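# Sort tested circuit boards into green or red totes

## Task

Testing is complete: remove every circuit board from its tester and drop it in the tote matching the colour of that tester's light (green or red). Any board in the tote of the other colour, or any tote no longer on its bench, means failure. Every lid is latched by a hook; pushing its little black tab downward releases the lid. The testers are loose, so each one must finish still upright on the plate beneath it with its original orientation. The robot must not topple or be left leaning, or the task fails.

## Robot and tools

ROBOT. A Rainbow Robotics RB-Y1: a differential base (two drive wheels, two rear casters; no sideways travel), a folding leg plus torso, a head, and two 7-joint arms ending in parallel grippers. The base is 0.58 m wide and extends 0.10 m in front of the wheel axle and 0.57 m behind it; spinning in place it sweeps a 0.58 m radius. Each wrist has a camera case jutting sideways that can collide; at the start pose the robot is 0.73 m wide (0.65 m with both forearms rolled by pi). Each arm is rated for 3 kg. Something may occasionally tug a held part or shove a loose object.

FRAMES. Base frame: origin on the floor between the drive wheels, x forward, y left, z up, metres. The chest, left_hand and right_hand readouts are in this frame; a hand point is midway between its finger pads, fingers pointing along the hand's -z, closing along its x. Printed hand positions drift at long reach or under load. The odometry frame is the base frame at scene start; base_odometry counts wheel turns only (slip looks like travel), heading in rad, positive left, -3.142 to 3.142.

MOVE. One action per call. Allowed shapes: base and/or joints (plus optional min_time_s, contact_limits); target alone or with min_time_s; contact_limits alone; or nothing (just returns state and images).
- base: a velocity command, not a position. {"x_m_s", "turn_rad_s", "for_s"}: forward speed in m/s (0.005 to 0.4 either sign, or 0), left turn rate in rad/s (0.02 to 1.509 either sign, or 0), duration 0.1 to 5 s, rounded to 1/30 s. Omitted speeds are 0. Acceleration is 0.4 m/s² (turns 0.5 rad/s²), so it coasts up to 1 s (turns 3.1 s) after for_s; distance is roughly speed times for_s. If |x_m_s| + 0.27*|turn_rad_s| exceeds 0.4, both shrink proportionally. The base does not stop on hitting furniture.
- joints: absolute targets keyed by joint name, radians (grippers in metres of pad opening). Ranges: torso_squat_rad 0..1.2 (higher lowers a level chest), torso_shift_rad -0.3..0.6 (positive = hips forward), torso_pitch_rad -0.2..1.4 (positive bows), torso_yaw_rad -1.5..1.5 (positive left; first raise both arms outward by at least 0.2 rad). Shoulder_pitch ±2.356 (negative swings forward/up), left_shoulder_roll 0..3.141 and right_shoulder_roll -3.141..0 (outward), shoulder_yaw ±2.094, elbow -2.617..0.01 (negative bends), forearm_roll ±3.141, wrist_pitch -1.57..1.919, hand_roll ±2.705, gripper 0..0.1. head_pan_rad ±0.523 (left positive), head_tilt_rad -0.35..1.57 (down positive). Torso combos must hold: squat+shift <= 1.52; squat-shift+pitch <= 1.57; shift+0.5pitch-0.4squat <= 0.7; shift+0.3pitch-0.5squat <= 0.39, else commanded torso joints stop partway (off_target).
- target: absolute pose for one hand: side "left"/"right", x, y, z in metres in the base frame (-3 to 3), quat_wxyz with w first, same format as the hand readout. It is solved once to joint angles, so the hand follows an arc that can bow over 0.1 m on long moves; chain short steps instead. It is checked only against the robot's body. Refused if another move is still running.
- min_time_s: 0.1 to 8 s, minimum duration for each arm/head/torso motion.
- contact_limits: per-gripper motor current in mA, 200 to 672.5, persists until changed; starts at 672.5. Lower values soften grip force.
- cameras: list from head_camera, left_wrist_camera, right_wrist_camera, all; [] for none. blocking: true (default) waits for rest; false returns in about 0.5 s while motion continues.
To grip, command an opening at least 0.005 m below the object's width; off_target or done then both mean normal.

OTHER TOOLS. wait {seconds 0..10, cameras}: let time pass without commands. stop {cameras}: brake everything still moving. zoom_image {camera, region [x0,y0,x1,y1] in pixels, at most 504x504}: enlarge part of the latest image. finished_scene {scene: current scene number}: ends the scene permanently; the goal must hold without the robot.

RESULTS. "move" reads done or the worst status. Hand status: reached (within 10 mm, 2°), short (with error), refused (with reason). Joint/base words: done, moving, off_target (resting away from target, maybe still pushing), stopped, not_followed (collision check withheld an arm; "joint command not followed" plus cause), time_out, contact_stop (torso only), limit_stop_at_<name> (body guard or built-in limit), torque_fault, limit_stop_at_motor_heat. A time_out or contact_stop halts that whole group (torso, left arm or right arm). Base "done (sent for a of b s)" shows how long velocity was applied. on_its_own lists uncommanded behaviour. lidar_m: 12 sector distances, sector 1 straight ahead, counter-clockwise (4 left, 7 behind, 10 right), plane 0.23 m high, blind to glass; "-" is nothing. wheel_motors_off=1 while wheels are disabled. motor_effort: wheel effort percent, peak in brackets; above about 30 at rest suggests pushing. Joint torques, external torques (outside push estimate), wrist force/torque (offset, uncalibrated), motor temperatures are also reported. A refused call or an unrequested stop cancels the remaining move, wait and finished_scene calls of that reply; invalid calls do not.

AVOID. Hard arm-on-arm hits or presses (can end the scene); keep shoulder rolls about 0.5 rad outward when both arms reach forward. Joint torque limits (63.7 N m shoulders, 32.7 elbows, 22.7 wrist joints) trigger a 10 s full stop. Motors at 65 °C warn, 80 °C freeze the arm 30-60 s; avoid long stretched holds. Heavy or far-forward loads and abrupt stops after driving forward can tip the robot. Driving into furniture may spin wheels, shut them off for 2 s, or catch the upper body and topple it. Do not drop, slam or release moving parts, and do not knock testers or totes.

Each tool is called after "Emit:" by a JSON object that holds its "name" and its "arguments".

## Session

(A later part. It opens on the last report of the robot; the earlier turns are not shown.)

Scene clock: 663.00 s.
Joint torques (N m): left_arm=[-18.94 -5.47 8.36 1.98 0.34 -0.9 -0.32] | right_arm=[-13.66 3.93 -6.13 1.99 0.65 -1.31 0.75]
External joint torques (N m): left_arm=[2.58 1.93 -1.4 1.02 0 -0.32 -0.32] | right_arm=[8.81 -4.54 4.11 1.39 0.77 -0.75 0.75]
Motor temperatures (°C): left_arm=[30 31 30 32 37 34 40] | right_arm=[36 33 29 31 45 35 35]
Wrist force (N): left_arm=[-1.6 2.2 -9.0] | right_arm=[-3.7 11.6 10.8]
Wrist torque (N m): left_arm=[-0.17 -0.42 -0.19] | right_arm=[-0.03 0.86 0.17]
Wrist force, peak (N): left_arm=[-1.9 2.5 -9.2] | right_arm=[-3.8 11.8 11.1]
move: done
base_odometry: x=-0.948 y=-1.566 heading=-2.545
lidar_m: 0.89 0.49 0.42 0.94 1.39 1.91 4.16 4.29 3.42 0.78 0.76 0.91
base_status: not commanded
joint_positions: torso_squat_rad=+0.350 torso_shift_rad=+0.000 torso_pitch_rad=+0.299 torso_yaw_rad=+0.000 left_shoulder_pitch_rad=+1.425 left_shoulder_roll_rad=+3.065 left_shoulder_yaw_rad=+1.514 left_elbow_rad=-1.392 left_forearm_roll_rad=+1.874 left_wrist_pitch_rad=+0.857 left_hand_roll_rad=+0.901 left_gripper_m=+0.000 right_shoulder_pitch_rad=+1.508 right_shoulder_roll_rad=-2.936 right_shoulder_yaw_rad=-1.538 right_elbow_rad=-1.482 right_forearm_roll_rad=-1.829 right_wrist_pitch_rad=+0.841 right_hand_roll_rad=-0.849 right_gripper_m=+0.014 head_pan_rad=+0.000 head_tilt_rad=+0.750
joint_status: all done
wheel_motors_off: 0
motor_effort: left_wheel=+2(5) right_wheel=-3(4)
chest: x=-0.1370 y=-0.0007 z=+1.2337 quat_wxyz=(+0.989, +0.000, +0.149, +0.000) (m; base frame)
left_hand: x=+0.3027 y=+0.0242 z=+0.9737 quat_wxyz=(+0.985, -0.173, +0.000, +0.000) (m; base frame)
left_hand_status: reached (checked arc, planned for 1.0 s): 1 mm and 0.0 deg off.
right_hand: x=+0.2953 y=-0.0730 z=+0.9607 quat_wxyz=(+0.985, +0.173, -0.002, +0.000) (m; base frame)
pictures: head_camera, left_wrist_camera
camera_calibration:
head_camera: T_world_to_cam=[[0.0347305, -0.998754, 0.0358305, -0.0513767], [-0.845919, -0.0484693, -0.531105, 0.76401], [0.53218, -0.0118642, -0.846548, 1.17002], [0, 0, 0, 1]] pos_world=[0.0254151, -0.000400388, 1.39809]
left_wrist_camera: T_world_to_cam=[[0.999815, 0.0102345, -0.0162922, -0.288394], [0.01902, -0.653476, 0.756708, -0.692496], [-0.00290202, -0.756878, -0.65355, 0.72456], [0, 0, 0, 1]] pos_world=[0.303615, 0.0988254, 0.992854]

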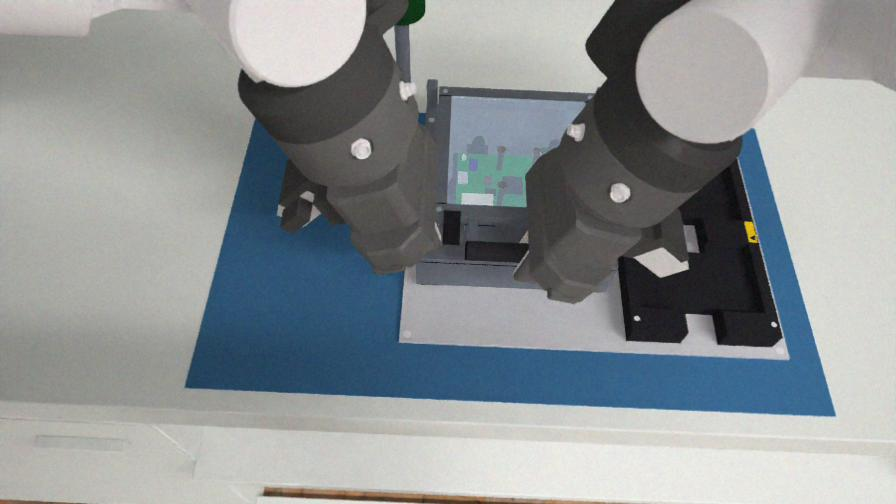

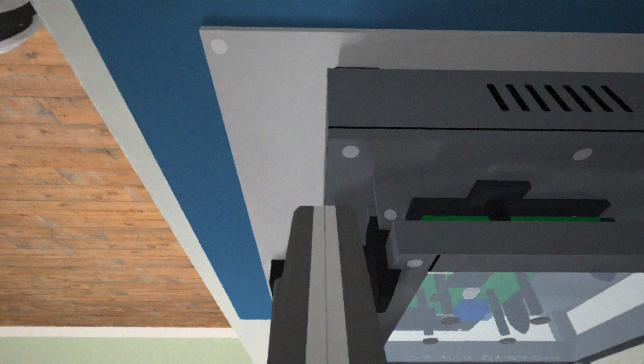

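Emit:
{"name": "move", "arguments": {"target": {"side":"left","x":0.304,"y":0.023,"z":0.965,"quat_wxyz":[0.985,-0.173,0,0]}, "min_time_s": 1, "cameras": ["head_camera","left_wrist_camera"]}}

Emit:
{"name": "zoom_image", "arguments": {"camera": "head_camera", "region": [350, 160, 550, 280]}}

Scene clock: 677.97 s.
Joint torques (N m): left_arm=[-19.21 -5.29 8.29 2.02 0.3 -0.95 -0.24] | right_arm=[-13.03 3.94 -6.61 2.04 0.6 -1.34 0.75]
External joint torques (N m): left_arm=[2.38 2.1 -1.37 1.11 -0.03 -0.37 -0.24] | right_arm=[9.44 -4.52 3.63 1.44 0.73 -0.79 0.75]
Motor temperatures (°C): left_arm=[30 31 30 32 37 34 40] | right_arm=[35 33 29 31 45 35 35]
Wrist force (N): left_arm=[-1.4 2.4 -9.0] | right_arm=[-3.6 11.4 10.1]
Wrist torque (N m): left_arm=[-0.22 -0.42 -0.19] | right_arm=[-0.03 0.87 0.17]
Wrist force, peak (N): left_arm=[-2.0 2.4 -9.4] | right_arm=[-3.8 11.8 11.1]
move: done
base_odometry: x=-0.948 y=-1.566 heading=-2.545
lidar_m: 0.88 0.50 0.42 0.95 1.38 1.91 4.17 4.29 3.42 0.77 0.76 0.92
base_status: not commanded
joint_positions: torso_squat_rad=+0.350 torso_shift_rad=+0.000 torso_pitch_rad=+0.299 torso_yaw_rad=+0.000 left_shoulder_pitch_rad=+1.440 left_shoulder_roll_rad=+3.083 left_shoulder_yaw_rad=+1.511 left_elbow_rad=-1.367 left_forearm_roll_rad=+1.871 left_wrist_pitch_rad=+0.848 left_hand_roll_rad=+0.889 left_gripper_m=+0.000 right_shoulder_pitch_rad=+1.508 right_shoulder_roll_rad=-2.936 right_shoulder_yaw_rad=-1.538 right_elbow_rad=-1.482 right_forearm_roll_rad=-1.829 right_wrist_pitch_rad=+0.841 right_hand_roll_rad=-0.849 right_gripper_m=+0.014 head_pan_rad=+0.000 head_tilt_rad=+0.750
joint_status: all done
wheel_motors_off: 0
motor_effort: left_wheel=+1(4) right_wheel=-3(5)
chest: x=-0.1370 y=-0.0007 z=+1.2337 quat_wxyz=(+0.989, +0.000, +0.149, +0.000) (m; base frame)
left_hand: x=+0.3039 y=+0.0231 z=+0.9655 quat_wxyz=(+0.985, -0.173, +0.000, +0.000) (m; base frame)
left_hand_status: reached (checked arc, planned for 1.0 s): 1 mm and 0.0 deg off.
right_hand: x=+0.2953 y=-0.0730 z=+0.9607 quat_wxyz=(+0.985, +0.173, -0.002, +0.000) (m; base frame)
pictures: head_camera, left_wrist_camera
camera_calibration:
head_camera: T_world_to_cam=[[0.0347305, -0.998754, 0.0358304, -0.0513767], [-0.845919, -0.0484692, -0.531105, 0.764011], [0.53218, -0.011864, -0.846548, 1.17002], [0, 0, 0, 1]] pos_world=[0.0254149, -0.000400539, 1.39809]
left_wrist_camera: T_world_to_cam=[[0.999814, 0.0104998, -0.0161623, -0.289842], [0.0190947, -0.653546, 0.756646, -0.686989], [-0.00261818, -0.756814, -0.653625, 0.718385], [0, 0, 0, 1]] pos_world=[0.304787, 0.0977485, 0.984677]

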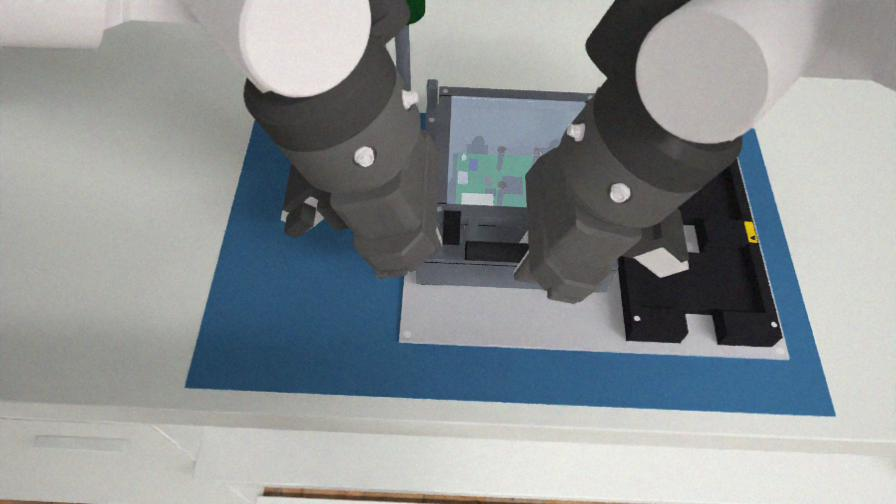

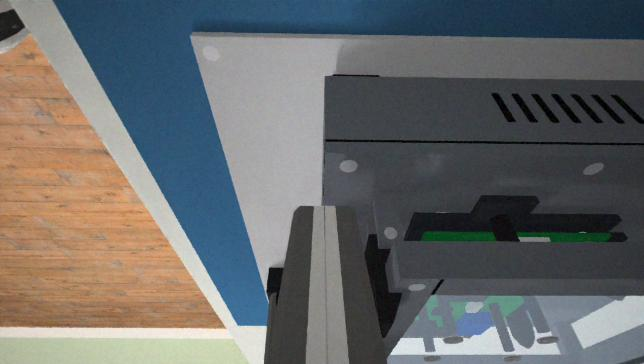

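Scaled by 2.520 from the camera's 896x504 image, which has a finer 1280x720 frame.

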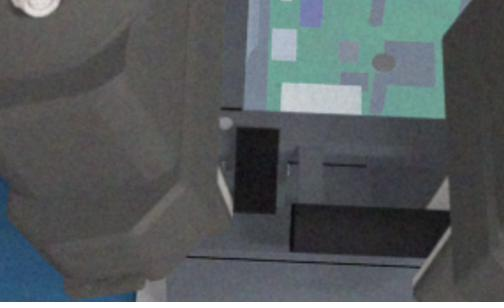

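Emit:
{"name": "move", "arguments": {"target": {"side":"left","x":0.304,"y":0.027,"z":0.988,"quat_wxyz":[0.985,-0.173,0,0]}, "min_time_s": 1, "cameras": []}}

Emit:
{"name": "move", "arguments": {"target": {"side":"left","x":0.305,"y":0.016,"z":0.985,"quat_wxyz":[0.985,-0.173,0,0]}, "min_time_s": 1, "cameras": []}}

Emit:
{"name": "move", "arguments": {"target": {"side":"left","x":0.305,"y":0.015,"z":0.976,"quat_wxyz":[0.985,-0.173,0,0]}, "min_time_s": 1, "cameras": ["head_camera","left_wrist_camera"]}}

Emit:
{"name": "zoom_image", "arguments": {"camera": "head_camera", "region": [350, 160, 550, 280]}}

Scene clock: 687.73 s.
Joint torques (N m): left_arm=[-20.98 -8.22 11.05 0.31 0.71 -0.16 0.45] | right_arm=[-13.25 3.74 -6.42 2.11 0.57 -1.32 0.71]
External joint torques (N m): left_arm=[0.51 -0.76 1.16 -0.78 0.37 0.43 0.45] | right_arm=[9.22 -4.72 3.82 1.51 0.69 -0.77 0.71]
Motor temperatures (°C): left_arm=[30 31 30 32 37 34 40] | right_arm=[35 33 29 31 45 35 35]
Wrist force (N): left_arm=[-1.6 2.4 -9.1] | right_arm=[-4.0 11.1 9.0]
Wrist torque (N m): left_arm=[-0.22 -0.39 -0.15] | right_arm=[-0.01 0.79 0.16]
Wrist force, peak (N): left_arm=[-1.6 2.2 -9.3] | right_arm=[-4.1 11.7 11.6]
move: done
base_odometry: x=-0.948 y=-1.566 heading=-2.545
lidar_m: 0.88 0.50 0.42 0.95 1.38 1.91 4.17 4.28 3.42 0.77 0.76 0.92
base_status: not commanded
joint_positions: torso_squat_rad=+0.350 torso_shift_rad=+0.000 torso_pitch_rad=+0.299 torso_yaw_rad=+0.000 left_shoulder_pitch_rad=+1.403 left_shoulder_roll_rad=+3.039 left_shoulder_yaw_rad=+1.525 left_elbow_rad=-1.412 left_forearm_roll_rad=+1.888 left_wrist_pitch_rad=+0.882 left_hand_roll_rad=+0.902 left_gripper_m=+0.000 right_shoulder_pitch_rad=+1.508 right_shoulder_roll_rad=-2.936 right_shoulder_yaw_rad=-1.538 right_elbow_rad=-1.482 right_forearm_roll_rad=-1.829 right_wrist_pitch_rad=+0.841 right_hand_roll_rad=-0.849 right_gripper_m=+0.014 head_pan_rad=+0.000 head_tilt_rad=+0.750
joint_status: all done
wheel_motors_off: 0
motor_effort: left_wheel=+3(4) right_wheel=-4(5)
chest: x=-0.1370 y=-0.0007 z=+1.2337 quat_wxyz=(+0.989, +0.000, +0.149, +0.000) (m; base frame)
left_hand: x=+0.3040 y=+0.0270 z=+0.9878 quat_wxyz=(+0.985, -0.173, +0.000, +0.000) (m; base frame)
left_hand_status: reached (checked arc, planned for 1.0 s): 0 mm and 0.0 deg off.
right_hand: x=+0.2953 y=-0.0730 z=+0.9607 quat_wxyz=(+0.985, +0.173, -0.002, +0.000) (m; base frame)
pictures: none
No camera images: "cameras" was empty.

Scene clock: 689.07 s.
Joint torques (N m): left_arm=[-21.38 -5.43 9.12 2.07 0.35 -0.92 0.5] | right_arm=[-13.33 3.75 -6.66 1.93 0.66 -1.33 0.7]
External joint torques (N m): left_arm=[0.27 1.99 -0.72 0.98 0.01 -0.33 0.5] | right_arm=[9.14 -4.72 3.58 1.33 0.79 -0.78 0.7]
Motor temperatures (°C): left_arm=[30 31 30 32 37 34 40] | right_arm=[35 33 29 31 45 35 35]
Wrist force (N): left_arm=[-1.9 2.5 -9.0] | right_arm=[-3.8 11.3 9.4]
Wrist torque (N m): left_arm=[-0.21 -0.43 -0.19] | right_arm=[0.01 0.86 0.17]
Wrist force, peak (N): left_arm=[-1.8 2.3 -9.2] | right_arm=[-3.6 12.0 10.9]
move: done
base_odometry: x=-0.948 y=-1.566 heading=-2.545
lidar_m: 0.88 0.49 0.42 0.95 1.39 1.91 4.16 4.29 3.42 0.77 0.77 0.93
base_status: not commanded
joint_positions: torso_squat_rad=+0.350 torso_shift_rad=+0.000 torso_pitch_rad=+0.299 torso_yaw_rad=+0.000 left_shoulder_pitch_rad=+1.401 left_shoulder_roll_rad=+3.075 left_shoulder_yaw_rad=+1.525 left_elbow_rad=-1.385 left_forearm_roll_rad=+1.885 left_wrist_pitch_rad=+0.880 left_hand_roll_rad=+0.913 left_gripper_m=+0.000 right_shoulder_pitch_rad=+1.508 right_shoulder_roll_rad=-2.936 right_shoulder_yaw_rad=-1.538 right_elbow_rad=-1.482 right_forearm_roll_rad=-1.829 right_wrist_pitch_rad=+0.841 right_hand_roll_rad=-0.849 right_gripper_m=+0.014 head_pan_rad=+0.000 head_tilt_rad=+0.750
joint_status: all done
wheel_motors_off: 0
motor_effort: left_wheel=+2(3) right_wheel=-2(6)
chest: x=-0.1370 y=-0.0007 z=+1.2337 quat_wxyz=(+0.989, +0.000, +0.149, +0.000) (m; base frame)
left_hand: x=+0.3046 y=+0.0162 z=+0.9853 quat_wxyz=(+0.985, -0.173, +0.000, +0.000) (m; base frame)
left_hand_status: reached (checked arc, planned for 1.0 s): 1 mm and 0.0 deg off.
right_hand: x=+0.2953 y=-0.0730 z=+0.9607 quat_wxyz=(+0.985, +0.173, -0.002, +0.000) (m; base frame)
pictures: none
No camera images: "cameras" was empty.

Scene clock: 690.40 s.
Joint torques (N m): left_arm=[-19.1 -5.31 8.4 2.01 0.25 -0.92 -0.25] | right_arm=[-13.53 3.97 -6.65 1.9 0.64 -1.31 0.76]
External joint torques (N m): left_arm=[2.6 2.08 -1.34 0.99 -0.09 -0.33 -0.24] | right_arm=[8.94 -4.5 3.59 1.29 0.77 -0.76 0.76]
Motor temperatures (°C): left_arm=[30 31 30 32 37 34 40] | right_arm=[35 33 29 31 45 35 35]
Wrist force (N): left_arm=[-1.6 2.3 -8.8] | right_arm=[-3.5 11.2 9.8]
Wrist torque (N m): left_arm=[-0.19 -0.40 -0.18] | right_arm=[0.01 0.89 0.19]
Wrist force, peak (N): left_arm=[-1.6 2.1 -9.2] | right_arm=[-3.7 11.9 11.2]
move: done
base_odometry: x=-0.948 y=-1.566 heading=-2.545
lidar_m: 0.89 0.50 0.42 0.95 1.39 1.90 4.15 4.29 3.42 0.78 0.77 0.92
base_status: not commanded
joint_positions: torso_squat_rad=+0.350 torso_shift_rad=+0.000 torso_pitch_rad=+0.299 torso_yaw_rad=+0.000 left_shoulder_pitch_rad=+1.415 left_shoulder_roll_rad=+3.091 left_shoulder_yaw_rad=+1.519 left_elbow_rad=-1.366 left_forearm_roll_rad=+1.879 left_wrist_pitch_rad=+0.868 left_hand_roll_rad=+0.906 left_gripper_m=+0.000 right_shoulder_pitch_rad=+1.508 right_shoulder_roll_rad=-2.936 right_shoulder_yaw_rad=-1.538 right_elbow_rad=-1.482 right_forearm_roll_rad=-1.829 right_wrist_pitch_rad=+0.841 right_hand_roll_rad=-0.849 right_gripper_m=+0.014 head_pan_rad=+0.000 head_tilt_rad=+0.750
joint_status: all done
wheel_motors_off: 0
motor_effort: left_wheel=+2(4) right_wheel=-4(5)
chest: x=-0.1370 y=-0.0007 z=+1.2337 quat_wxyz=(+0.989, +0.000, +0.149, +0.000) (m; base frame)
left_hand: x=+0.3049 y=+0.0151 z=+0.9765 quat_wxyz=(+0.985, -0.173, +0.000, +0.000) (m; base frame)
left_hand_status: reached (checked arc, planned for 1.0 s): 1 mm and 0.0 deg off.
right_hand: x=+0.2953 y=-0.0730 z=+0.9607 quat_wxyz=(+0.985, +0.173, -0.002, +0.000) (m; base frame)
pictures: head_camera, left_wrist_camera
camera_calibration:
head_camera: T_world_to_cam=[[0.03473, -0.998754, 0.0358306, -0.051377], [-0.845918, -0.048469, -0.531106, 0.764011], [0.532181, -0.0118644, -0.846548, 1.17002], [0, 0, 0, 1]] pos_world=[0.0254141, -0.000400539, 1.39809]
left_wrist_camera: T_world_to_cam=[[0.999813, 0.0103705, -0.0163059, -0.290435], [0.0191191, -0.653504, 0.756681, -0.700622], [-0.00280884, -0.756852, -0.653581, 0.719546], [0, 0, 0, 1]] pos_world=[0.305797, 0.0897423, 0.995693]

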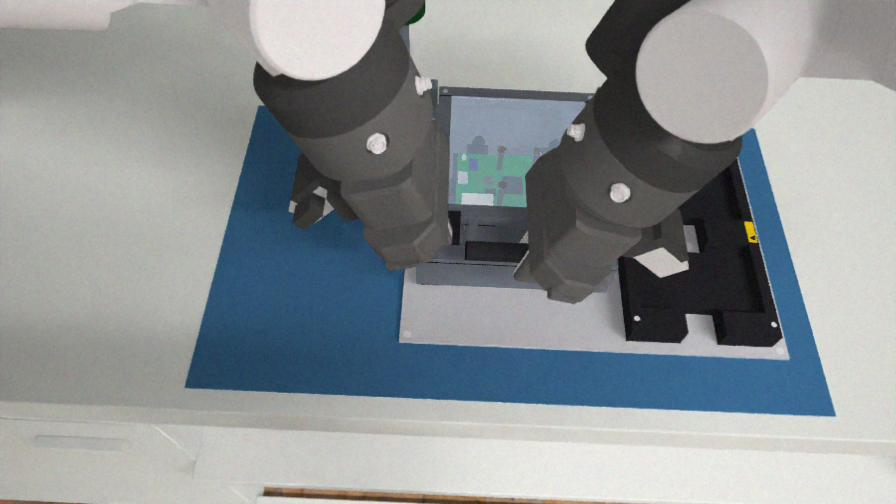

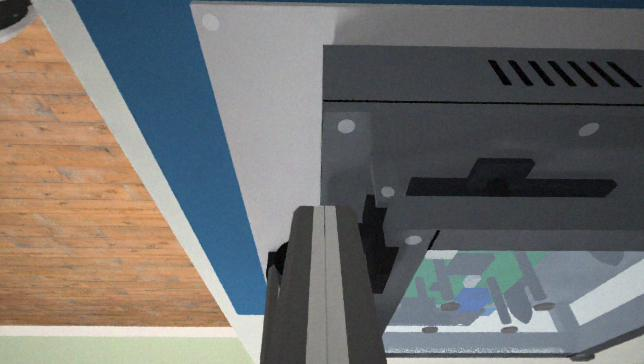

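Scaled by 2.520 from the camera's 896x504 image, which has a finer 1280x720 frame.

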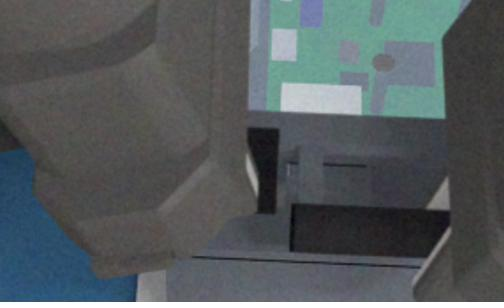

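Emit:
{"name": "move", "arguments": {"target": {"side":"left","x":0.305,"y":0.015,"z":0.969,"quat_wxyz":[0.985,-0.173,0,0]}, "min_time_s": 1, "cameras": []}}

Emit:
{"name": "move", "arguments": {"target": {"side":"left","x":0.305,"y":0.015,"z":0.962,"quat_wxyz":[0.985,-0.173,0,0]}, "min_time_s": 1, "cameras": ["head_camera","left_wrist_camera"]}}

Emit:
{"name": "zoom_image", "arguments": {"camera": "head_camera", "region": [350, 160, 550, 280]}}

Emit:
{"name": "zoom_image", "arguments": {"camera": "left_wrist_camera", "region": [260, 160, 480, 300]}}

Scene clock: 698.87 s.
Joint torques (N m): left_arm=[-11.35 -0.46 3 4.54 -1.53 -3.4 -0.17] | right_arm=[-14.12 3.65 -6.42 -0.41 -0.07 -0.85 0.75]
External joint torques (N m): left_arm=[10.39 6.92 -6.68 3.55 -1.86 -2.81 -0.16] | right_arm=[8.36 -4.83 3.82 -1.03 0.05 -0.3 0.74]
Motor temperatures (°C): left_arm=[30 31 30 32 37 34 40] | right_arm=[35 33 29 31 45 35 35]
Wrist force (N): left_arm=[-18.1 3.9 29.9] | right_arm=[4.0 7.6 2.4]
Wrist torque (N m): left_arm=[-0.26 -0.35 -0.29] | right_arm=[-0.02 0.94 0.17]
Wrist force, peak (N): left_arm=[-18.3 3.6 31.5] | right_arm=[-3.9 11.9 11.1]
move: done
base_odometry: x=-0.948 y=-1.566 heading=-2.545
lidar_m: 0.89 0.50 0.42 0.94 1.38 1.91 4.16 4.29 3.43 0.78 0.77 0.92
base_status: not commanded
joint_positions: torso_squat_rad=+0.350 torso_shift_rad=-0.001 torso_pitch_rad=+0.298 torso_yaw_rad=+0.000 left_shoulder_pitch_rad=+1.426 left_shoulder_roll_rad=+3.101 left_shoulder_yaw_rad=+1.517 left_elbow_rad=-1.353 left_forearm_roll_rad=+1.875 left_wrist_pitch_rad=+0.859 left_hand_roll_rad=+0.899 left_gripper_m=+0.000 right_shoulder_pitch_rad=+1.508 right_shoulder_roll_rad=-2.936 right_shoulder_yaw_rad=-1.538 right_elbow_rad=-1.482 right_forearm_roll_rad=-1.829 right_wrist_pitch_rad=+0.841 right_hand_roll_rad=-0.849 right_gripper_m=+0.014 head_pan_rad=+0.000 head_tilt_rad=+0.750
joint_status: all done
wheel_motors_off: 0
motor_effort: left_wheel=+3(4) right_wheel=-3(6)
chest: x=-0.1376 y=-0.0007 z=+1.2338 quat_wxyz=(+0.989, +0.000, +0.149, +0.000) (m; base frame)
left_hand: x=+0.3054 y=+0.0149 z=+0.9714 quat_wxyz=(+0.985, -0.174, -0.002, +0.000) (m; base frame)
left_hand_status: reached (checked arc, planned for 1.0 s): 2 mm and 0.2 deg off.
right_hand: x=+0.2952 y=-0.0730 z=+0.9611 quat_wxyz=(+0.985, +0.173, -0.002, +0.000) (m; base frame)
pictures: none
No camera images: "cameras" was empty.

Scene clock: 700.20 s.
Joint torques (N m): left_arm=[1.41 6.49 -5.98 11.53 -6.06 -8.99 0.02] | right_arm=[-14.28 1.98 -6.66 -5.01 -2.13 0.11 0.69]
External joint torques (N m): left_arm=[23.21 13.85 -15.61 10.57 -6.39 -8.4 0.02] | right_arm=[8.22 -6.52 3.58 -5.66 -2.01 0.66 0.69]
Motor temperatures (°C): left_arm=[30 31 29 32 37 34 40] | right_arm=[35 33 29 31 45 35 35]
Wrist force (N): left_arm=[-54.5 5.6 100.2] | right_arm=[16.7 2.7 -2.9]
Wrist torque (N m): left_arm=[-0.25 0.10 -0.40] | right_arm=[-0.06 1.09 0.14]
Wrist force, peak (N): left_arm=[-55.2 5.2 102.3] | right_arm=[16.9 3.0 -2.0]
move: done
base_odometry: x=-0.948 y=-1.566 heading=-2.544
lidar_m: 0.89 0.50 0.42 0.95 1.39 1.91 4.16 4.29 3.42 0.78 0.76 0.92
base_status: not commanded
joint_positions: torso_squat_rad=+0.350 torso_shift_rad=-0.002 torso_pitch_rad=+0.296 torso_yaw_rad=+0.001 left_shoulder_pitch_rad=+1.437 left_shoulder_roll_rad=+3.112 left_shoulder_yaw_rad=+1.516 left_elbow_rad=-1.336 left_forearm_roll_rad=+1.874 left_wrist_pitch_rad=+0.852 left_hand_roll_rad=+0.888 left_gripper_m=+0.000 right_shoulder_pitch_rad=+1.508 right_shoulder_roll_rad=-2.935 right_shoulder_yaw_rad=-1.538 right_elbow_rad=-1.481 right_forearm_roll_rad=-1.829 right_wrist_pitch_rad=+0.841 right_hand_roll_rad=-0.849 right_gripper_m=+0.014 head_pan_rad=+0.000 head_tilt_rad=+0.750
joint_status: all done
wheel_motors_off: 0
motor_effort: left_wheel=+12(13) right_wheel=-3(5)
chest: x=-0.1389 y=-0.0004 z=+1.2339 quat_wxyz=(+0.989, +0.000, +0.147, +0.000) (m; base frame)
left_hand: x=+0.3055 y=+0.0145 z=+0.9672 quat_wxyz=(+0.985, -0.175, -0.003, -0.001) (m; base frame)
left_hand_status: reached (checked arc, planned for 1.0 s): 5 mm and 0.4 deg off.
right_hand: x=+0.2952 y=-0.0731 z=+0.9624 quat_wxyz=(+0.985, +0.173, -0.004, +0.000) (m; base frame)
pictures: head_camera, left_wrist_camera
camera_calibration:
head_camera: T_world_to_cam=[[0.0352234, -0.998721, 0.0362698, -0.0514273], [-0.844064, -0.0491612, -0.533984, 0.766305], [0.535085, -0.0118053, -0.844716, 1.16939], [0, 0, 0, 1]] pos_world=[0.0228992, 0.000115935, 1.39886]
left_wrist_camera: T_world_to_cam=[[0.999896, 0.0100513, -0.0103225, -0.296975], [0.0143791, -0.651001, 0.758941, -0.694757], [0.000908441, -0.759011, -0.651077, 0.709514], [0, 0, 0, 1]] pos_world=[0.30629, 0.0892271, 0.986163]

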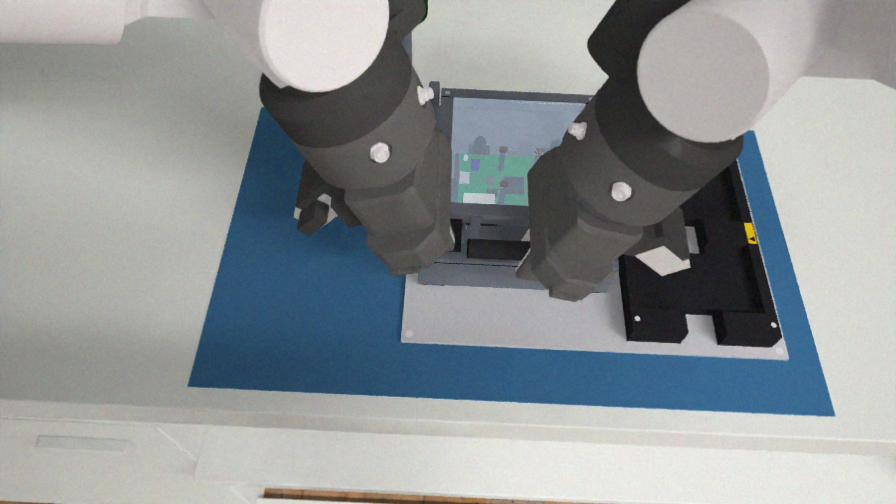

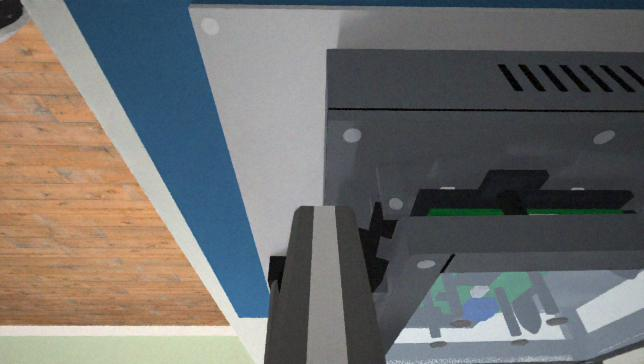

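Scaled by 2.520 from the camera's 896x504 image, which has a finer 1280x720 frame.

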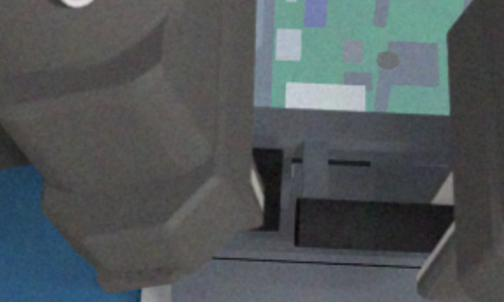

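Scaled by 2.291 from the camera's 644x364 image, which has a finer 920x520 frame.

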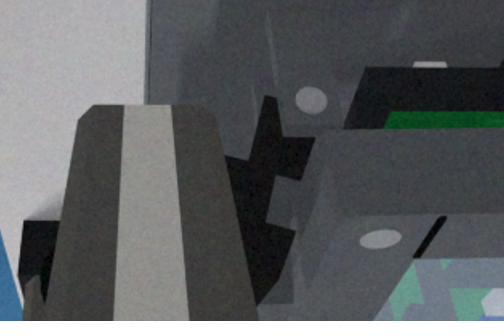

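Emit:
{"name": "move", "arguments": {"target": {"side":"right","x":0.297,"y":-0.073,"z":0.985,"quat_wxyz":[0.985,0.173,0,0]}, "min_time_s": 1.5, "cameras": []}}

Emit:
{"name": "move", "arguments": {"target": {"side":"right","x":0.3005,"y":-0.073,"z":1.01,"quat_wxyz":[0.985,0.173,0,0]}, "min_time_s": 1.5, "cameras": ["head_camera"]}}

Scene clock: 719.70 s.
Joint torques (N m): left_arm=[1.57 6.28 -6.35 11.5 -6.46 -8.85 -0.1] | right_arm=[-23.55 7.84 -12.86 -4 -2.42 0.6 0.83]
External joint torques (N m): left_arm=[23.37 13.64 -15.98 10.54 -6.79 -8.26 -0.09] | right_arm=[-0.99 -0.64 -2.43 -4.87 -2.28 1.14 0.82]
Motor temperatures (°C): left_arm=[29 31 29 32 38 35 40] | right_arm=[35 33 29 31 45 35 35]
Wrist force (N): left_arm=[-56.5 3.4 105.2] | right_arm=[15.0 4.1 -22.8]
Wrist torque (N m): left_arm=[-0.31 0.10 -0.44] | right_arm=[-0.07 1.14 0.08]
Wrist force, peak (N): left_arm=[-58.9 2.5 110.1] | right_arm=[21.8 5.0 -22.6]
move: done
base_odometry: x=-0.948 y=-1.566 heading=-2.544
lidar_m: 0.88 0.49 0.42 0.95 1.39 1.91 4.16 4.27 3.42 0.78 0.76 0.93
base_status: not commanded
joint_positions: torso_squat_rad=+0.350 torso_shift_rad=-0.002 torso_pitch_rad=+0.296 torso_yaw_rad=+0.001 left_shoulder_pitch_rad=+1.437 left_shoulder_roll_rad=+3.112 left_shoulder_yaw_rad=+1.516 left_elbow_rad=-1.336 left_forearm_roll_rad=+1.874 left_wrist_pitch_rad=+0.852 left_hand_roll_rad=+0.888 left_gripper_m=+0.000 right_shoulder_pitch_rad=+1.472 right_shoulder_roll_rad=-2.910 right_shoulder_yaw_rad=-1.557 right_elbow_rad=-1.497 right_forearm_roll_rad=-1.861 right_wrist_pitch_rad=+0.889 right_hand_roll_rad=-0.849 right_gripper_m=+0.014 head_pan_rad=+0.000 head_tilt_rad=+0.750
joint_status: all done
wheel_motors_off: 0
motor_effort: left_wheel=+15(15) right_wheel=-3(5)
chest: x=-0.1389 y=-0.0003 z=+1.2339 quat_wxyz=(+0.989, +0.000, +0.147, +0.000) (m; base frame)
left_hand: x=+0.3055 y=+0.0146 z=+0.9672 quat_wxyz=(+0.985, -0.175, -0.003, -0.001) (m; base frame)
right_hand: x=+0.2975 y=-0.0735 z=+0.9846 quat_wxyz=(+0.985, +0.173, +0.000, -0.001) (m; base frame)
right_hand_status: reached (checked arc, planned for 1.5 s): 1 mm and 0.1 deg off.
pictures: none
No camera images: "cameras" was empty.

Scene clock: 721.53 s.
Joint torques (N m): left_arm=[2.17 6.17 -6.93 11.97 -7 -8.94 0.03] | right_arm=[-21.92 6.4 -12.08 -8.12 -4.89 3.51 0.03]
External joint torques (N m): left_arm=[23.96 13.53 -16.56 11.01 -7.34 -8.34 0.03] | right_arm=[0.7 -2.01 -1.47 -9.26 -4.75 4.06 0.03]
Motor temperatures (°C): left_arm=[29 31 29 32 38 35 40] | right_arm=[35 33 29 31 45 35 35]
Wrist force (N): left_arm=[-62.1 2.1 113.6] | right_arm=[33.2 5.8 -30.2]
Wrist torque (N m): left_arm=[-0.32 0.07 -0.50] | right_arm=[-0.06 1.14 0.19]
Wrist force, peak (N): left_arm=[-62.3 2.1 113.6] | right_arm=[33.3 5.5 -31.9]
move: done
base_odometry: x=-0.948 y=-1.566 heading=-2.544
lidar_m: 0.88 0.49 0.42 0.95 1.39 1.91 4.16 4.29 3.42 0.78 0.77 0.92
base_status: not commanded
joint_positions: torso_squat_rad=+0.350 torso_shift_rad=-0.002 torso_pitch_rad=+0.296 torso_yaw_rad=+0.001 left_shoulder_pitch_rad=+1.436 left_shoulder_roll_rad=+3.112 left_shoulder_yaw_rad=+1.516 left_elbow_rad=-1.336 left_forearm_roll_rad=+1.874 left_wrist_pitch_rad=+0.852 left_hand_roll_rad=+0.888 left_gripper_m=+0.000 right_shoulder_pitch_rad=+1.430 right_shoulder_roll_rad=-2.883 right_shoulder_yaw_rad=-1.579 right_elbow_rad=-1.510 right_forearm_roll_rad=-1.890 right_wrist_pitch_rad=+0.937 right_hand_roll_rad=-0.852 right_gripper_m=+0.014 head_pan_rad=+0.000 head_tilt_rad=+0.750
joint_status: all done
wheel_motors_off: 0
motor_effort: left_wheel=+15(16) right_wheel=-2(5)
chest: x=-0.1388 y=-0.0003 z=+1.2339 quat_wxyz=(+0.989, +0.000, +0.147, +0.000) (m; base frame)
left_hand: x=+0.3056 y=+0.0146 z=+0.9673 quat_wxyz=(+0.985, -0.175, -0.003, -0.001) (m; base frame)
right_hand: x=+0.3018 y=-0.0737 z=+1.0099 quat_wxyz=(+0.985, +0.173, -0.001, -0.001) (m; base frame)
right_hand_status: reached (checked arc, planned for 1.5 s): 2 mm and 0.2 deg off.
pictures: head_camera
camera_calibration:
head_camera: T_world_to_cam=[[0.0355072, -0.998709, 0.0363302, -0.0513436], [-0.844192, -0.0494302, -0.533757, 0.766145], [0.534864, -0.0117174, -0.844857, 1.16943], [0, 0, 0, 1]] pos_world=[0.0231113, 0.000296164, 1.3988]

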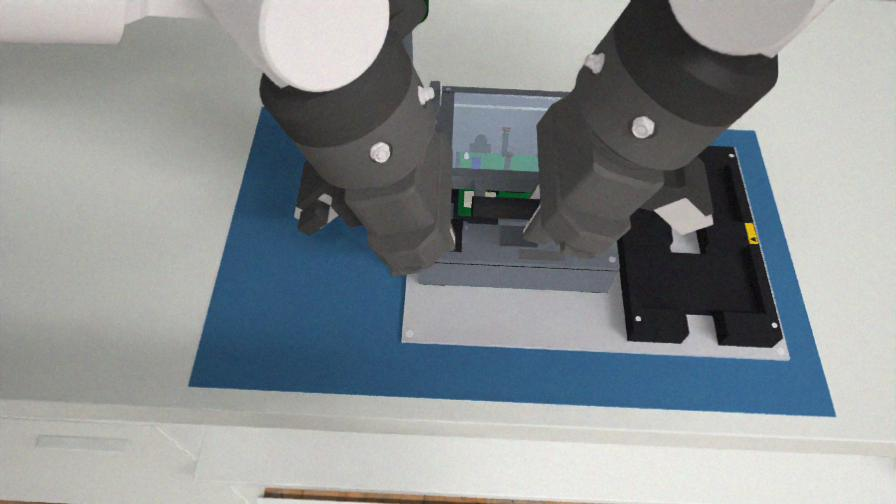

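Lid free. Left away, then the arc.

Emit:
{"name": "move", "arguments": {"target": {"side":"left","x":0.300,"y":0.045,"z":1.01,"quat_wxyz":[0.985,-0.173,0,0]}, "min_time_s": 1.5, "cameras": []}}

Emit:
{"name": "move", "arguments": {"target": {"side":"left","x":0.22,"y":0.24,"z":1.10,"quat_wxyz":[0.995,-0.098,0,0]}, "min_time_s": 1.5, "cameras": []}}

Emit:
{"name": "move", "arguments": {"target": {"side":"right","x":0.3115,"y":-0.073,"z":1.05,"quat_wxyz":[0.985,0.173,0,0]}, "min_time_s": 1.5, "cameras": []}}

Emit:
{"name": "move", "arguments": {"target": {"side":"right","x":0.3335,"y":-0.073,"z":1.087,"quat_wxyz":[0.985,0.173,0,0]}, "min_time_s": 1.5, "cameras": []}}

Emit:
{"name": "move", "arguments": {"target": {"side":"right","x":0.3615,"y":-0.073,"z":1.122,"quat_wxyz":[0.98,0.172,-0.0983,0.0173]}, "min_time_s": 1.5, "cameras": ["head_camera"]}}

Emit:
{"name": "move", "arguments": {"target": {"side":"right","x":0.393,"y":-0.073,"z":1.148,"quat_wxyz":[0.9653,0.1695,-0.1957,0.0344]}, "min_time_s": 1.5, "cameras": []}}

Emit:
{"name": "move", "arguments": {"target": {"side":"right","x":0.43,"y":-0.073,"z":1.165,"quat_wxyz":[0.941,0.1653,-0.2911,0.0511]}, "min_time_s": 1.5, "cameras": []}}

Emit:
{"name": "move", "arguments": {"target": {"side":"right","x":0.4655,"y":-0.073,"z":1.172,"quat_wxyz":[0.908,0.159,-0.382,0.067]}, "min_time_s": 1.5, "cameras": ["head_camera"]}}

Scene clock: 738.13 s.
Joint torques (N m): left_arm=[-20.61 -8.18 11.1 0.6 0.68 -0.24 0.48] | right_arm=[-20.91 8.36 -10.08 1.62 0.16 -0.18 -0.01]
External joint torques (N m): left_arm=[0.51 -0.72 1.01 -0.63 0.32 0.34 0.49] | right_arm=[1.68 -0.03 0.54 0.52 0.31 0.36 -0.01]
Motor temperatures (°C): left_arm=[29 31 29 33 39 36 40] | right_arm=[36 33 29 32 46 35 35]
Wrist force (N): left_arm=[-2.3 2.9 -8.9] | right_arm=[-0.4 12.0 -11.3]
Wrist torque (N m): left_arm=[-0.25 -0.50 -0.19] | right_arm=[-0.03 0.75 0.15]
Wrist force, peak (N): left_arm=[-62.2 2.2 113.8] | right_arm=[33.3 5.5 -32.3]
move: done
base_odometry: x=-0.948 y=-1.566 heading=-2.544
lidar_m: 0.89 0.50 0.42 0.95 1.38 1.90 4.16 4.29 3.42 0.78 0.76 0.92
base_status: not commanded
joint_positions: torso_squat_rad=+0.350 torso_shift_rad=+0.000 torso_pitch_rad=+0.300 torso_yaw_rad=+0.000 left_shoulder_pitch_rad=+1.380 left_shoulder_roll_rad=+2.960 left_shoulder_yaw_rad=+1.536 left_elbow_rad=-1.480 left_forearm_roll_rad=+1.909 left_wrist_pitch_rad=+0.912 left_hand_roll_rad=+0.896 left_gripper_m=+0.000 right_shoulder_pitch_rad=+1.430 right_shoulder_roll_rad=-2.883 right_shoulder_yaw_rad=-1.579 right_elbow_rad=-1.512 right_forearm_roll_rad=-1.891 right_wrist_pitch_rad=+0.938 right_hand_roll_rad=-0.852 right_gripper_m=+0.014 head_pan_rad=+0.000 head_tilt_rad=+0.750
joint_status: all done
wheel_motors_off: 0
motor_effort: left_wheel=+9(16) right_wheel=-2(4)
chest: x=-0.1368 y=-0.0006 z=+1.2337 quat_wxyz=(+0.989, +0.000, +0.149, +0.000) (m; base frame)
left_hand: x=+0.3012 y=+0.0442 z=+1.0080 quat_wxyz=(+0.985, -0.173, +0.002, +0.000) (m; base frame)
left_hand_status: reached (checked arc, planned for 1.5 s): 2 mm and 0.2 deg off.
right_hand: x=+0.3018 y=-0.0735 z=+1.0084 quat_wxyz=(+0.985, +0.173, +0.002, -0.001) (m; base frame)
pictures: none
No camera images: "cameras" was empty.

Scene clock: 740.00 s.
Joint torques (N m): left_arm=[-13.92 -4.45 8.3 1.73 0.5 -0.22 -0.13] | right_arm=[-20.9 8.81 -9.9 1.55 0.14 -0.64 0.09]
External joint torques (N m): left_arm=[-0.22 0.21 -1.31 -0.49 0.22 0.11 -0.12] | right_arm=[1.69 0.42 0.71 0.45 0.29 -0.1 0.09]
Motor temperatures (°C): left_arm=[29 31 29 33 39 36 40] | right_arm=[36 33 29 32 45 35 35]
Wrist force (N): left_arm=[-2.1 1.9 -9.4] | right_arm=[1.3 10.3 -13.9]
Wrist torque (N m): left_arm=[-0.18 -0.45 -0.18] | right_arm=[-0.05 0.75 0.16]
Wrist force, peak (N): left_arm=[-2.7 2.8 -9.6] | right_arm=[2.1 9.2 -17.6]
move: done
base_odometry: x=-0.948 y=-1.566 heading=-2.544
lidar_m: 0.88 0.50 0.43 0.95 1.39 1.91 4.15 4.29 3.43 0.78 0.76 0.92
base_status: not commanded
joint_positions: torso_squat_rad=+0.350 torso_shift_rad=+0.000 torso_pitch_rad=+0.300 torso_yaw_rad=+0.000 left_shoulder_pitch_rad=+1.244 left_shoulder_roll_rad=+2.241 left_shoulder_yaw_rad=+1.495 left_elbow_rad=-2.001 left_forearm_roll_rad=+1.944 left_wrist_pitch_rad=+1.144 left_hand_roll_rad=+0.763 left_gripper_m=+0.000 right_shoulder_pitch_rad=+1.430 right_shoulder_roll_rad=-2.884 right_shoulder_yaw_rad=-1.579 right_elbow_rad=-1.512 right_forearm_roll_rad=-1.891 right_wrist_pitch_rad=+0.938 right_hand_roll_rad=-0.852 right_gripper_m=+0.014 head_pan_rad=+0.000 head_tilt_rad=+0.750
joint_status: all done
wheel_motors_off: 0
motor_effort: left_wheel=+6(8) right_wheel=-2(4)
chest: x=-0.1367 y=-0.0007 z=+1.2337 quat_wxyz=(+0.989, +0.000, +0.149, +0.000) (m; base frame)
left_hand: x=+0.2202 y=+0.2397 z=+1.0998 quat_wxyz=(+0.995, -0.098, +0.000, +0.000) (m; base frame)
left_hand_status: reached (checked arc, planned for 1.5 s): 0 mm and 0.0 deg off.
right_hand: x=+0.3018 y=-0.0735 z=+1.0082 quat_wxyz=(+0.985, +0.173, +0.002, -0.001) (m; base frame)
pictures: none
No camera images: "cameras" was empty.

Scene clock: 741.83 s.
Joint torques (N m): left_arm=[-13.85 -4.69 8.25 1.54 0.52 -0.23 -0.1] | right_arm=[-26.31 10.25 -15.07 0.12 -2.09 0.03 0.69]
External joint torques (N m): left_arm=[-0.14 -0.02 -1.35 -0.68 0.25 0.1 -0.1] | right_arm=[-3.49 1.98 -4.3 -1.44 -1.92 0.57 0.69]
Motor temperatures (°C): left_arm=[29 31 29 33 39 36 40] | right_arm=[36 34 29 32 45 35 35]
Wrist force (N): left_arm=[-1.8 2.0 -9.4] | right_arm=[11.2 5.1 -26.9]
Wrist torque (N m): left_arm=[-0.19 -0.41 -0.18] | right_arm=[-0.03 1.28 0.20]
Wrist force, peak (N): left_arm=[-1.9 2.1 -9.8] | right_arm=[11.2 5.1 -26.9]
move: done
base_odometry: x=-0.948 y=-1.566 heading=-2.544
lidar_m: 0.89 0.49 0.42 0.95 1.39 1.91 4.16 4.29 3.43 0.78 0.76 0.92
base_status: not commanded
joint_positions: torso_squat_rad=+0.350 torso_shift_rad=+0.000 torso_pitch_rad=+0.300 torso_yaw_rad=+0.000 left_shoulder_pitch_rad=+1.244 left_shoulder_roll_rad=+2.241 left_shoulder_yaw_rad=+1.495 left_elbow_rad=-2.001 left_forearm_roll_rad=+1.944 left_wrist_pitch_rad=+1.144 left_hand_roll_rad=+0.763 left_gripper_m=+0.000 right_shoulder_pitch_rad=+1.362 right_shoulder_roll_rad=-2.859 right_shoulder_yaw_rad=-1.617 right_elbow_rad=-1.496 right_forearm_roll_rad=-1.945 right_wrist_pitch_rad=+1.026 right_hand_roll_rad=-0.841 right_gripper_m=+0.014 head_pan_rad=+0.000 head_tilt_rad=+0.750
joint_status: all done
wheel_motors_off: 0
motor_effort: left_wheel=+6(8) right_wheel=-3(4)
chest: x=-0.1364 y=-0.0007 z=+1.2336 quat_wxyz=(+0.989, +0.000, +0.150, +0.000) (m; base frame)
left_hand: x=+0.2205 y=+0.2397 z=+1.0996 quat_wxyz=(+0.995, -0.098, +0.000, +0.000) (m; base frame)
right_hand: x=+0.3116 y=-0.0734 z=+1.0488 quat_wxyz=(+0.985, +0.172, +0.001, +0.000) (m; base frame)
right_hand_status: reached (checked arc, planned for 1.5 s): 1 mm and 0.1 deg off.
pictures: none
No camera images: "cameras" was empty.

Scene clock: 743.67 s.
Joint torques (N m): left_arm=[-13.88 -4.55 8.42 1.68 0.48 -0.25 -0.23] | right_arm=[-28.27 9.63 -14.69 2.32 -1.23 -0.41 0.42]
External joint torques (N m): left_arm=[-0.18 0.12 -1.18 -0.54 0.21 0.08 -0.23] | right_arm=[-4.63 1.29 -4.12 0.37 -1.02 0.11 0.42]
Motor temperatures (°C): left_arm=[29 31 29 33 39 36 40] | right_arm=[36 34 29 32 45 35 35]
Wrist force (N): left_arm=[-2.4 1.7 -9.3] | right_arm=[8.2 5.3 -26.8]
Wrist torque (N m): left_arm=[-0.16 -0.49 -0.17] | right_arm=[0.02 1.40 0.45]
Wrist force, peak (N): left_arm=[-2.2 2.1 -9.6] | right_arm=[8.0 8.5 -29.5]
move: done
base_odometry: x=-0.948 y=-1.566 heading=-2.545
lidar_m: 0.89 0.48 0.42 0.95 1.38 1.91 4.16 4.29 3.43 0.78 0.76 0.92
base_status: not commanded
joint_positions: torso_squat_rad=+0.350 torso_shift_rad=+0.000 torso_pitch_rad=+0.300 torso_yaw_rad=+0.000 left_shoulder_pitch_rad=+1.244 left_shoulder_roll_rad=+2.241 left_shoulder_yaw_rad=+1.495 left_elbow_rad=-2.001 left_forearm_roll_rad=+1.944 left_wrist_pitch_rad=+1.144 left_hand_roll_rad=+0.763 left_gripper_m=+0.000 right_shoulder_pitch_rad=+1.304 right_shoulder_roll_rad=-2.884 right_shoulder_yaw_rad=-1.656 right_elbow_rad=-1.371 right_forearm_roll_rad=-2.010 right_wrist_pitch_rad=+1.136 right_hand_roll_rad=-0.776 right_gripper_m=+0.014 head_pan_rad=+0.000 head_tilt_rad=+0.750
joint_status: all done
wheel_motors_off: 0
motor_effort: left_wheel=+5(7) right_wheel=-2(4)
chest: x=-0.1364 y=-0.0007 z=+1.2336 quat_wxyz=(+0.989, +0.000, +0.150, +0.000) (m; base frame)
left_hand: x=+0.2204 y=+0.2397 z=+1.0996 quat_wxyz=(+0.995, -0.098, +0.000, +0.000) (m; base frame)
right_hand: x=+0.3331 y=-0.0734 z=+1.0861 quat_wxyz=(+0.985, +0.173, +0.000, +0.000) (m; base frame)
right_hand_status: reached (checked arc, planned for 1.5 s): 1 mm and 0.1 deg off.
pictures: none
No camera images: "cameras" was empty.

Scene clock: 745.50 s.
Joint torques (N m): left_arm=[-13.72 -4.58 8.63 1.61 0.52 -0.2 -0.19] | right_arm=[-30.01 12.37 -14.42 2.33 -0.15 -2.16 -0.31]
External joint torques (N m): left_arm=[-0.02 0.09 -0.97 -0.61 0.25 0.14 -0.18] | right_arm=[-6.8 4.44 -3.46 -0.14 -0.25 -1.36 -0.32]
Motor temperatures (°C): left_arm=[29 31 29 32 39 35 40] | right_arm=[36 34 29 32 45 35 35]
Wrist force (N): left_arm=[-2.3 2.0 -9.3] | right_arm=[0.9 4.5 -29.4]
Wrist torque (N m): left_arm=[-0.20 -0.47 -0.16] | right_arm=[-0.04 1.18 0.46]
Wrist force, peak (N): left_arm=[-2.2 2.2 -9.7] | right_arm=[4.9 6.2 -29.8]
move: done
base_odometry: x=-0.948 y=-1.566 heading=-2.545
lidar_m: 0.89 0.50 0.42 0.94 1.39 1.91 4.15 4.29 3.42 0.78 0.77 0.92
base_status: not commanded
joint_positions: torso_squat_rad=+0.350 torso_shift_rad=+0.000 torso_pitch_rad=+0.300 torso_yaw_rad=+0.000 left_shoulder_pitch_rad=+1.244 left_shoulder_roll_rad=+2.241 left_shoulder_yaw_rad=+1.495 left_elbow_rad=-2.001 left_forearm_roll_rad=+1.944 left_wrist_pitch_rad=+1.144 left_hand_roll_rad=+0.763 left_gripper_m=+0.000 right_shoulder_pitch_rad=+1.237 right_shoulder_roll_rad=-2.823 right_shoulder_yaw_rad=-1.652 right_elbow_rad=-1.463 right_forearm_roll_rad=-1.886 right_wrist_pitch_rad=+1.035 right_hand_roll_rad=-0.833 right_gripper_m=+0.014 head_pan_rad=+0.000 head_tilt_rad=+0.750
joint_status: all done
wheel_motors_off: 0
motor_effort: left_wheel=+6(7) right_wheel=-2(4)
chest: x=-0.1364 y=-0.0007 z=+1.2336 quat_wxyz=(+0.989, +0.000, +0.150, +0.000) (m; base frame)
left_hand: x=+0.2205 y=+0.2397 z=+1.0995 quat_wxyz=(+0.995, -0.098, +0.000, +0.000) (m; base frame)
right_hand: x=+0.3609 y=-0.0732 z=+1.1207 quat_wxyz=(+0.980, +0.172, -0.097, +0.018) (m; base frame)
right_hand_status: reached (checked arc, planned for 1.5 s): 1 mm and 0.2 deg off.
pictures: head_camera
camera_calibration:
head_camera: T_world_to_cam=[[0.0349108, -0.998749, 0.0357922, -0.0512907], [-0.846508, -0.0485884, -0.530154, 0.763247], [0.53123, -0.0117904, -0.847146, 1.17023], [0, 0, 0, 1]] pos_world=[0.0262253, -0.000344186, 1.39783]

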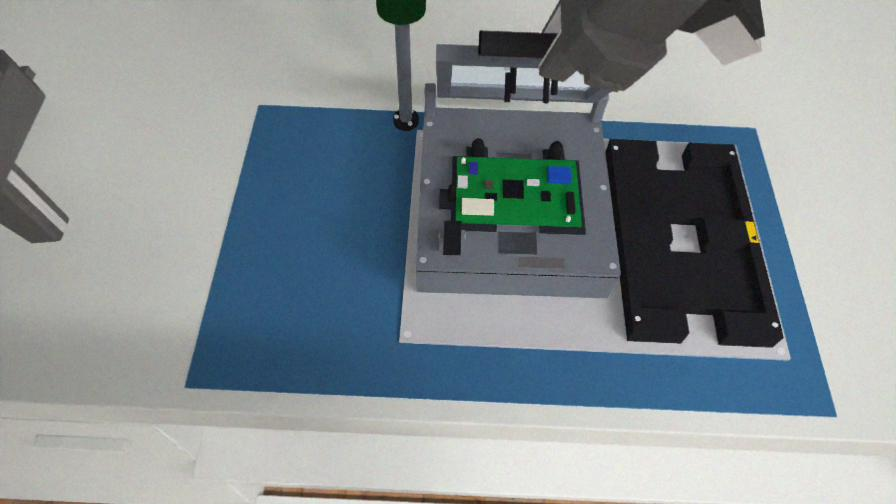

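Scene clock: 747.33 s.
Joint torques (N m): left_arm=[-13.73 -4.71 8.61 1.61 0.5 -0.18 -0.2] | right_arm=[-31.65 12.85 -16.14 3.75 1.12 -3.55 -0.13]
External joint torques (N m): left_arm=[-0.02 -0.03 -0.99 -0.61 0.23 0.15 -0.2] | right_arm=[-8.62 5.17 -4.94 0.91 0.71 -2.53 -0.15]
Motor temperatures (°C): left_arm=[29 31 29 32 39 35 40] | right_arm=[36 34 29 32 45 35 35]
Wrist force (N): left_arm=[-2.1 1.9 -9.2] | right_arm=[-6.7 3.9 -28.6]
Wrist torque (N m): left_arm=[-0.18 -0.46 -0.17] | right_arm=[-0.03 1.13 0.33]
Wrist force, peak (N): left_arm=[-1.9 2.2 -9.6] | right_arm=[-5.1 6.6 -31.2]
move: done
base_odometry: x=-0.948 y=-1.566 heading=-2.545
lidar_m: 0.88 0.49 0.42 0.95 1.39 1.91 4.16 4.28 3.43 0.78 0.76 0.92
base_status: not commanded
joint_positions: torso_squat_rad=+0.350 torso_shift_rad=+0.000 torso_pitch_rad=+0.300 torso_yaw_rad=+0.000 left_shoulder_pitch_rad=+1.244 left_shoulder_roll_rad=+2.241 left_shoulder_yaw_rad=+1.495 left_elbow_rad=-2.001 left_forearm_roll_rad=+1.944 left_wrist_pitch_rad=+1.144 left_hand_roll_rad=+0.763 left_gripper_m=+0.000 right_shoulder_pitch_rad=+1.197 right_shoulder_roll_rad=-2.789 right_shoulder_yaw_rad=-1.636 right_elbow_rad=-1.519 right_forearm_roll_rad=-1.730 right_wrist_pitch_rad=+0.919 right_hand_roll_rad=-0.893 right_gripper_m=+0.014 head_pan_rad=+0.000 head_tilt_rad=+0.750
joint_status: all done
wheel_motors_off: 0
motor_effort: left_wheel=+5(6) right_wheel=-2(4)
chest: x=-0.1363 y=-0.0007 z=+1.2336 quat_wxyz=(+0.989, +0.000, +0.150, +0.000) (m; base frame)
left_hand: x=+0.2205 y=+0.2397 z=+1.0995 quat_wxyz=(+0.995, -0.098, +0.000, +0.000) (m; base frame)
right_hand: x=+0.3922 y=-0.0732 z=+1.1462 quat_wxyz=(+0.966, +0.169, -0.193, +0.035) (m; base frame)
right_hand_status: reached (checked arc, planned for 1.5 s): 2 mm and 0.3 deg off.
pictures: none
No camera images: "cameras" was empty.

Scene clock: 749.17 s.
Joint torques (N m): left_arm=[-13.75 -4.8 8.42 1.63 0.47 -0.28 -0.13] | right_arm=[-33.73 14.01 -17.31 5.31 2.43 -4.57 -0.16]
External joint torques (N m): left_arm=[-0.05 -0.12 -1.19 -0.59 0.19 0.05 -0.13] | right_arm=[-10.44 6.28 -5.97 2.28 1.76 -3.42 -0.19]
Motor temperatures (°C): left_arm=[29 31 29 32 38 35 40] | right_arm=[36 34 29 32 45 35 35]
Wrist force (N): left_arm=[-2.3 1.9 -9.5] | right_arm=[-14.7 4.6 -26.1]
Wrist torque (N m): left_arm=[-0.17 -0.47 -0.19] | right_arm=[-0.09 1.18 0.30]
Wrist force, peak (N): left_arm=[-2.3 1.9 -9.6] | right_arm=[-13.0 6.8 -29.1]
move: done
base_odometry: x=-0.948 y=-1.566 heading=-2.545
lidar_m: 0.89 0.49 0.42 0.95 1.39 1.91 4.16 4.29 3.42 0.78 0.76 0.92
base_status: not commanded
joint_positions: torso_squat_rad=+0.350 torso_shift_rad=+0.000 torso_pitch_rad=+0.300 torso_yaw_rad=+0.000 left_shoulder_pitch_rad=+1.244 left_shoulder_roll_rad=+2.241 left_shoulder_yaw_rad=+1.495 left_elbow_rad=-2.001 left_forearm_roll_rad=+1.944 left_wrist_pitch_rad=+1.144 left_hand_roll_rad=+0.763 left_gripper_m=+0.000 right_shoulder_pitch_rad=+1.188 right_shoulder_roll_rad=-2.787 right_shoulder_yaw_rad=-1.609 right_elbow_rad=-1.528 right_forearm_roll_rad=-1.536 right_wrist_pitch_rad=+0.786 right_hand_roll_rad=-0.962 right_gripper_m=+0.014 head_pan_rad=+0.000 head_tilt_rad=+0.750
joint_status: all done
wheel_motors_off: 0
motor_effort: left_wheel=+5(7) right_wheel=-3(5)
chest: x=-0.1363 y=-0.0007 z=+1.2336 quat_wxyz=(+0.989, +0.000, +0.150, +0.000) (m; base frame)
left_hand: x=+0.2205 y=+0.2397 z=+1.0995 quat_wxyz=(+0.995, -0.098, +0.000, +0.000) (m; base frame)
right_hand: x=+0.4288 y=-0.0731 z=+1.1626 quat_wxyz=(+0.942, +0.165, -0.288, +0.052) (m; base frame)
right_hand_status: reached (checked arc, planned for 1.5 s): 3 mm and 0.4 deg off.
pictures: none
No camera images: "cameras" was empty.

Scene clock: 751.00 s.
Joint torques (N m): left_arm=[-13.64 -4.62 8.41 1.68 0.39 -0.22 -0.1] | right_arm=[-30.25 9.8 -17.14 5.67 2.36 -4.05 -0.35]
External joint torques (N m): left_arm=[0.07 0.05 -1.19 -0.54 0.11 0.11 -0.1] | right_arm=[-6.47 1.79 -5.71 2.6 1.51 -2.92 -0.39]
Motor temperatures (°C): left_arm=[29 31 29 32 38 35 40] | right_arm=[36 34 29 32 45 35 35]
Wrist force (N): left_arm=[-2.1 2.2 -9.4] | right_arm=[-13.7 4.5 -20.6]
Wrist torque (N m): left_arm=[-0.21 -0.43 -0.17] | right_arm=[0.06 1.36 0.62]
Wrist force, peak (N): left_arm=[-2.4 1.8 -9.6] | right_arm=[-19.3 5.8 -25.7]
move: done
base_odometry: x=-0.948 y=-1.566 heading=-2.545
lidar_m: 0.88 0.48 0.42 0.96 1.39 1.91 4.16 4.29 3.42 0.78 0.76 0.92
base_status: not commanded
joint_positions: torso_squat_rad=+0.350 torso_shift_rad=+0.000 torso_pitch_rad=+0.300 torso_yaw_rad=+0.000 left_shoulder_pitch_rad=+1.244 left_shoulder_roll_rad=+2.241 left_shoulder_yaw_rad=+1.495 left_elbow_rad=-2.001 left_forearm_roll_rad=+1.944 left_wrist_pitch_rad=+1.144 left_hand_roll_rad=+0.763 left_gripper_m=+0.000 right_shoulder_pitch_rad=+1.209 right_shoulder_roll_rad=-2.805 right_shoulder_yaw_rad=-1.576 right_elbow_rad=-1.514 right_forearm_roll_rad=-1.273 right_wrist_pitch_rad=+0.644 right_hand_roll_rad=-1.089 right_gripper_m=+0.014 head_pan_rad=+0.000 head_tilt_rad=+0.750
joint_status: all done
wheel_motors_off: 0
motor_effort: left_wheel=+5(7) right_wheel=-2(5)
chest: x=-0.1363 y=-0.0007 z=+1.2336 quat_wxyz=(+0.989, +0.000, +0.150, +0.000) (m; base frame)
left_hand: x=+0.2205 y=+0.2397 z=+1.0995 quat_wxyz=(+0.995, -0.098, +0.000, +0.000) (m; base frame)
right_hand: x=+0.4643 y=-0.0732 z=+1.1705 quat_wxyz=(+0.910, +0.160, -0.377, +0.069) (m; base frame)
right_hand_status: reached (checked arc, planned for 1.5 s): 2 mm and 0.7 deg off.
pictures: head_camera
camera_calibration:
head_camera: T_world_to_cam=[[0.0348953, -0.99875, 0.0357741, -0.0512827], [-0.846566, -0.0485644, -0.530063, 0.763148], [0.531138, -0.0117885, -0.847203, 1.17026], [0, 0, 0, 1]] pos_world=[0.026275, -0.000361188, 1.3978]

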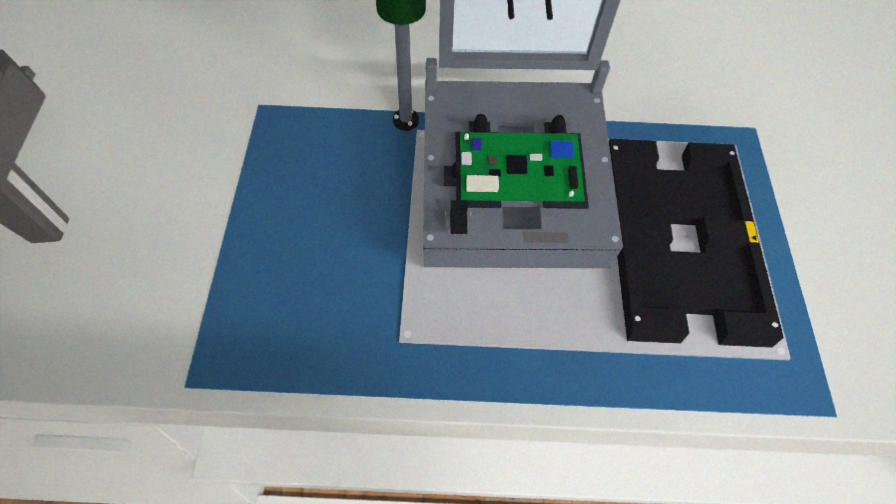

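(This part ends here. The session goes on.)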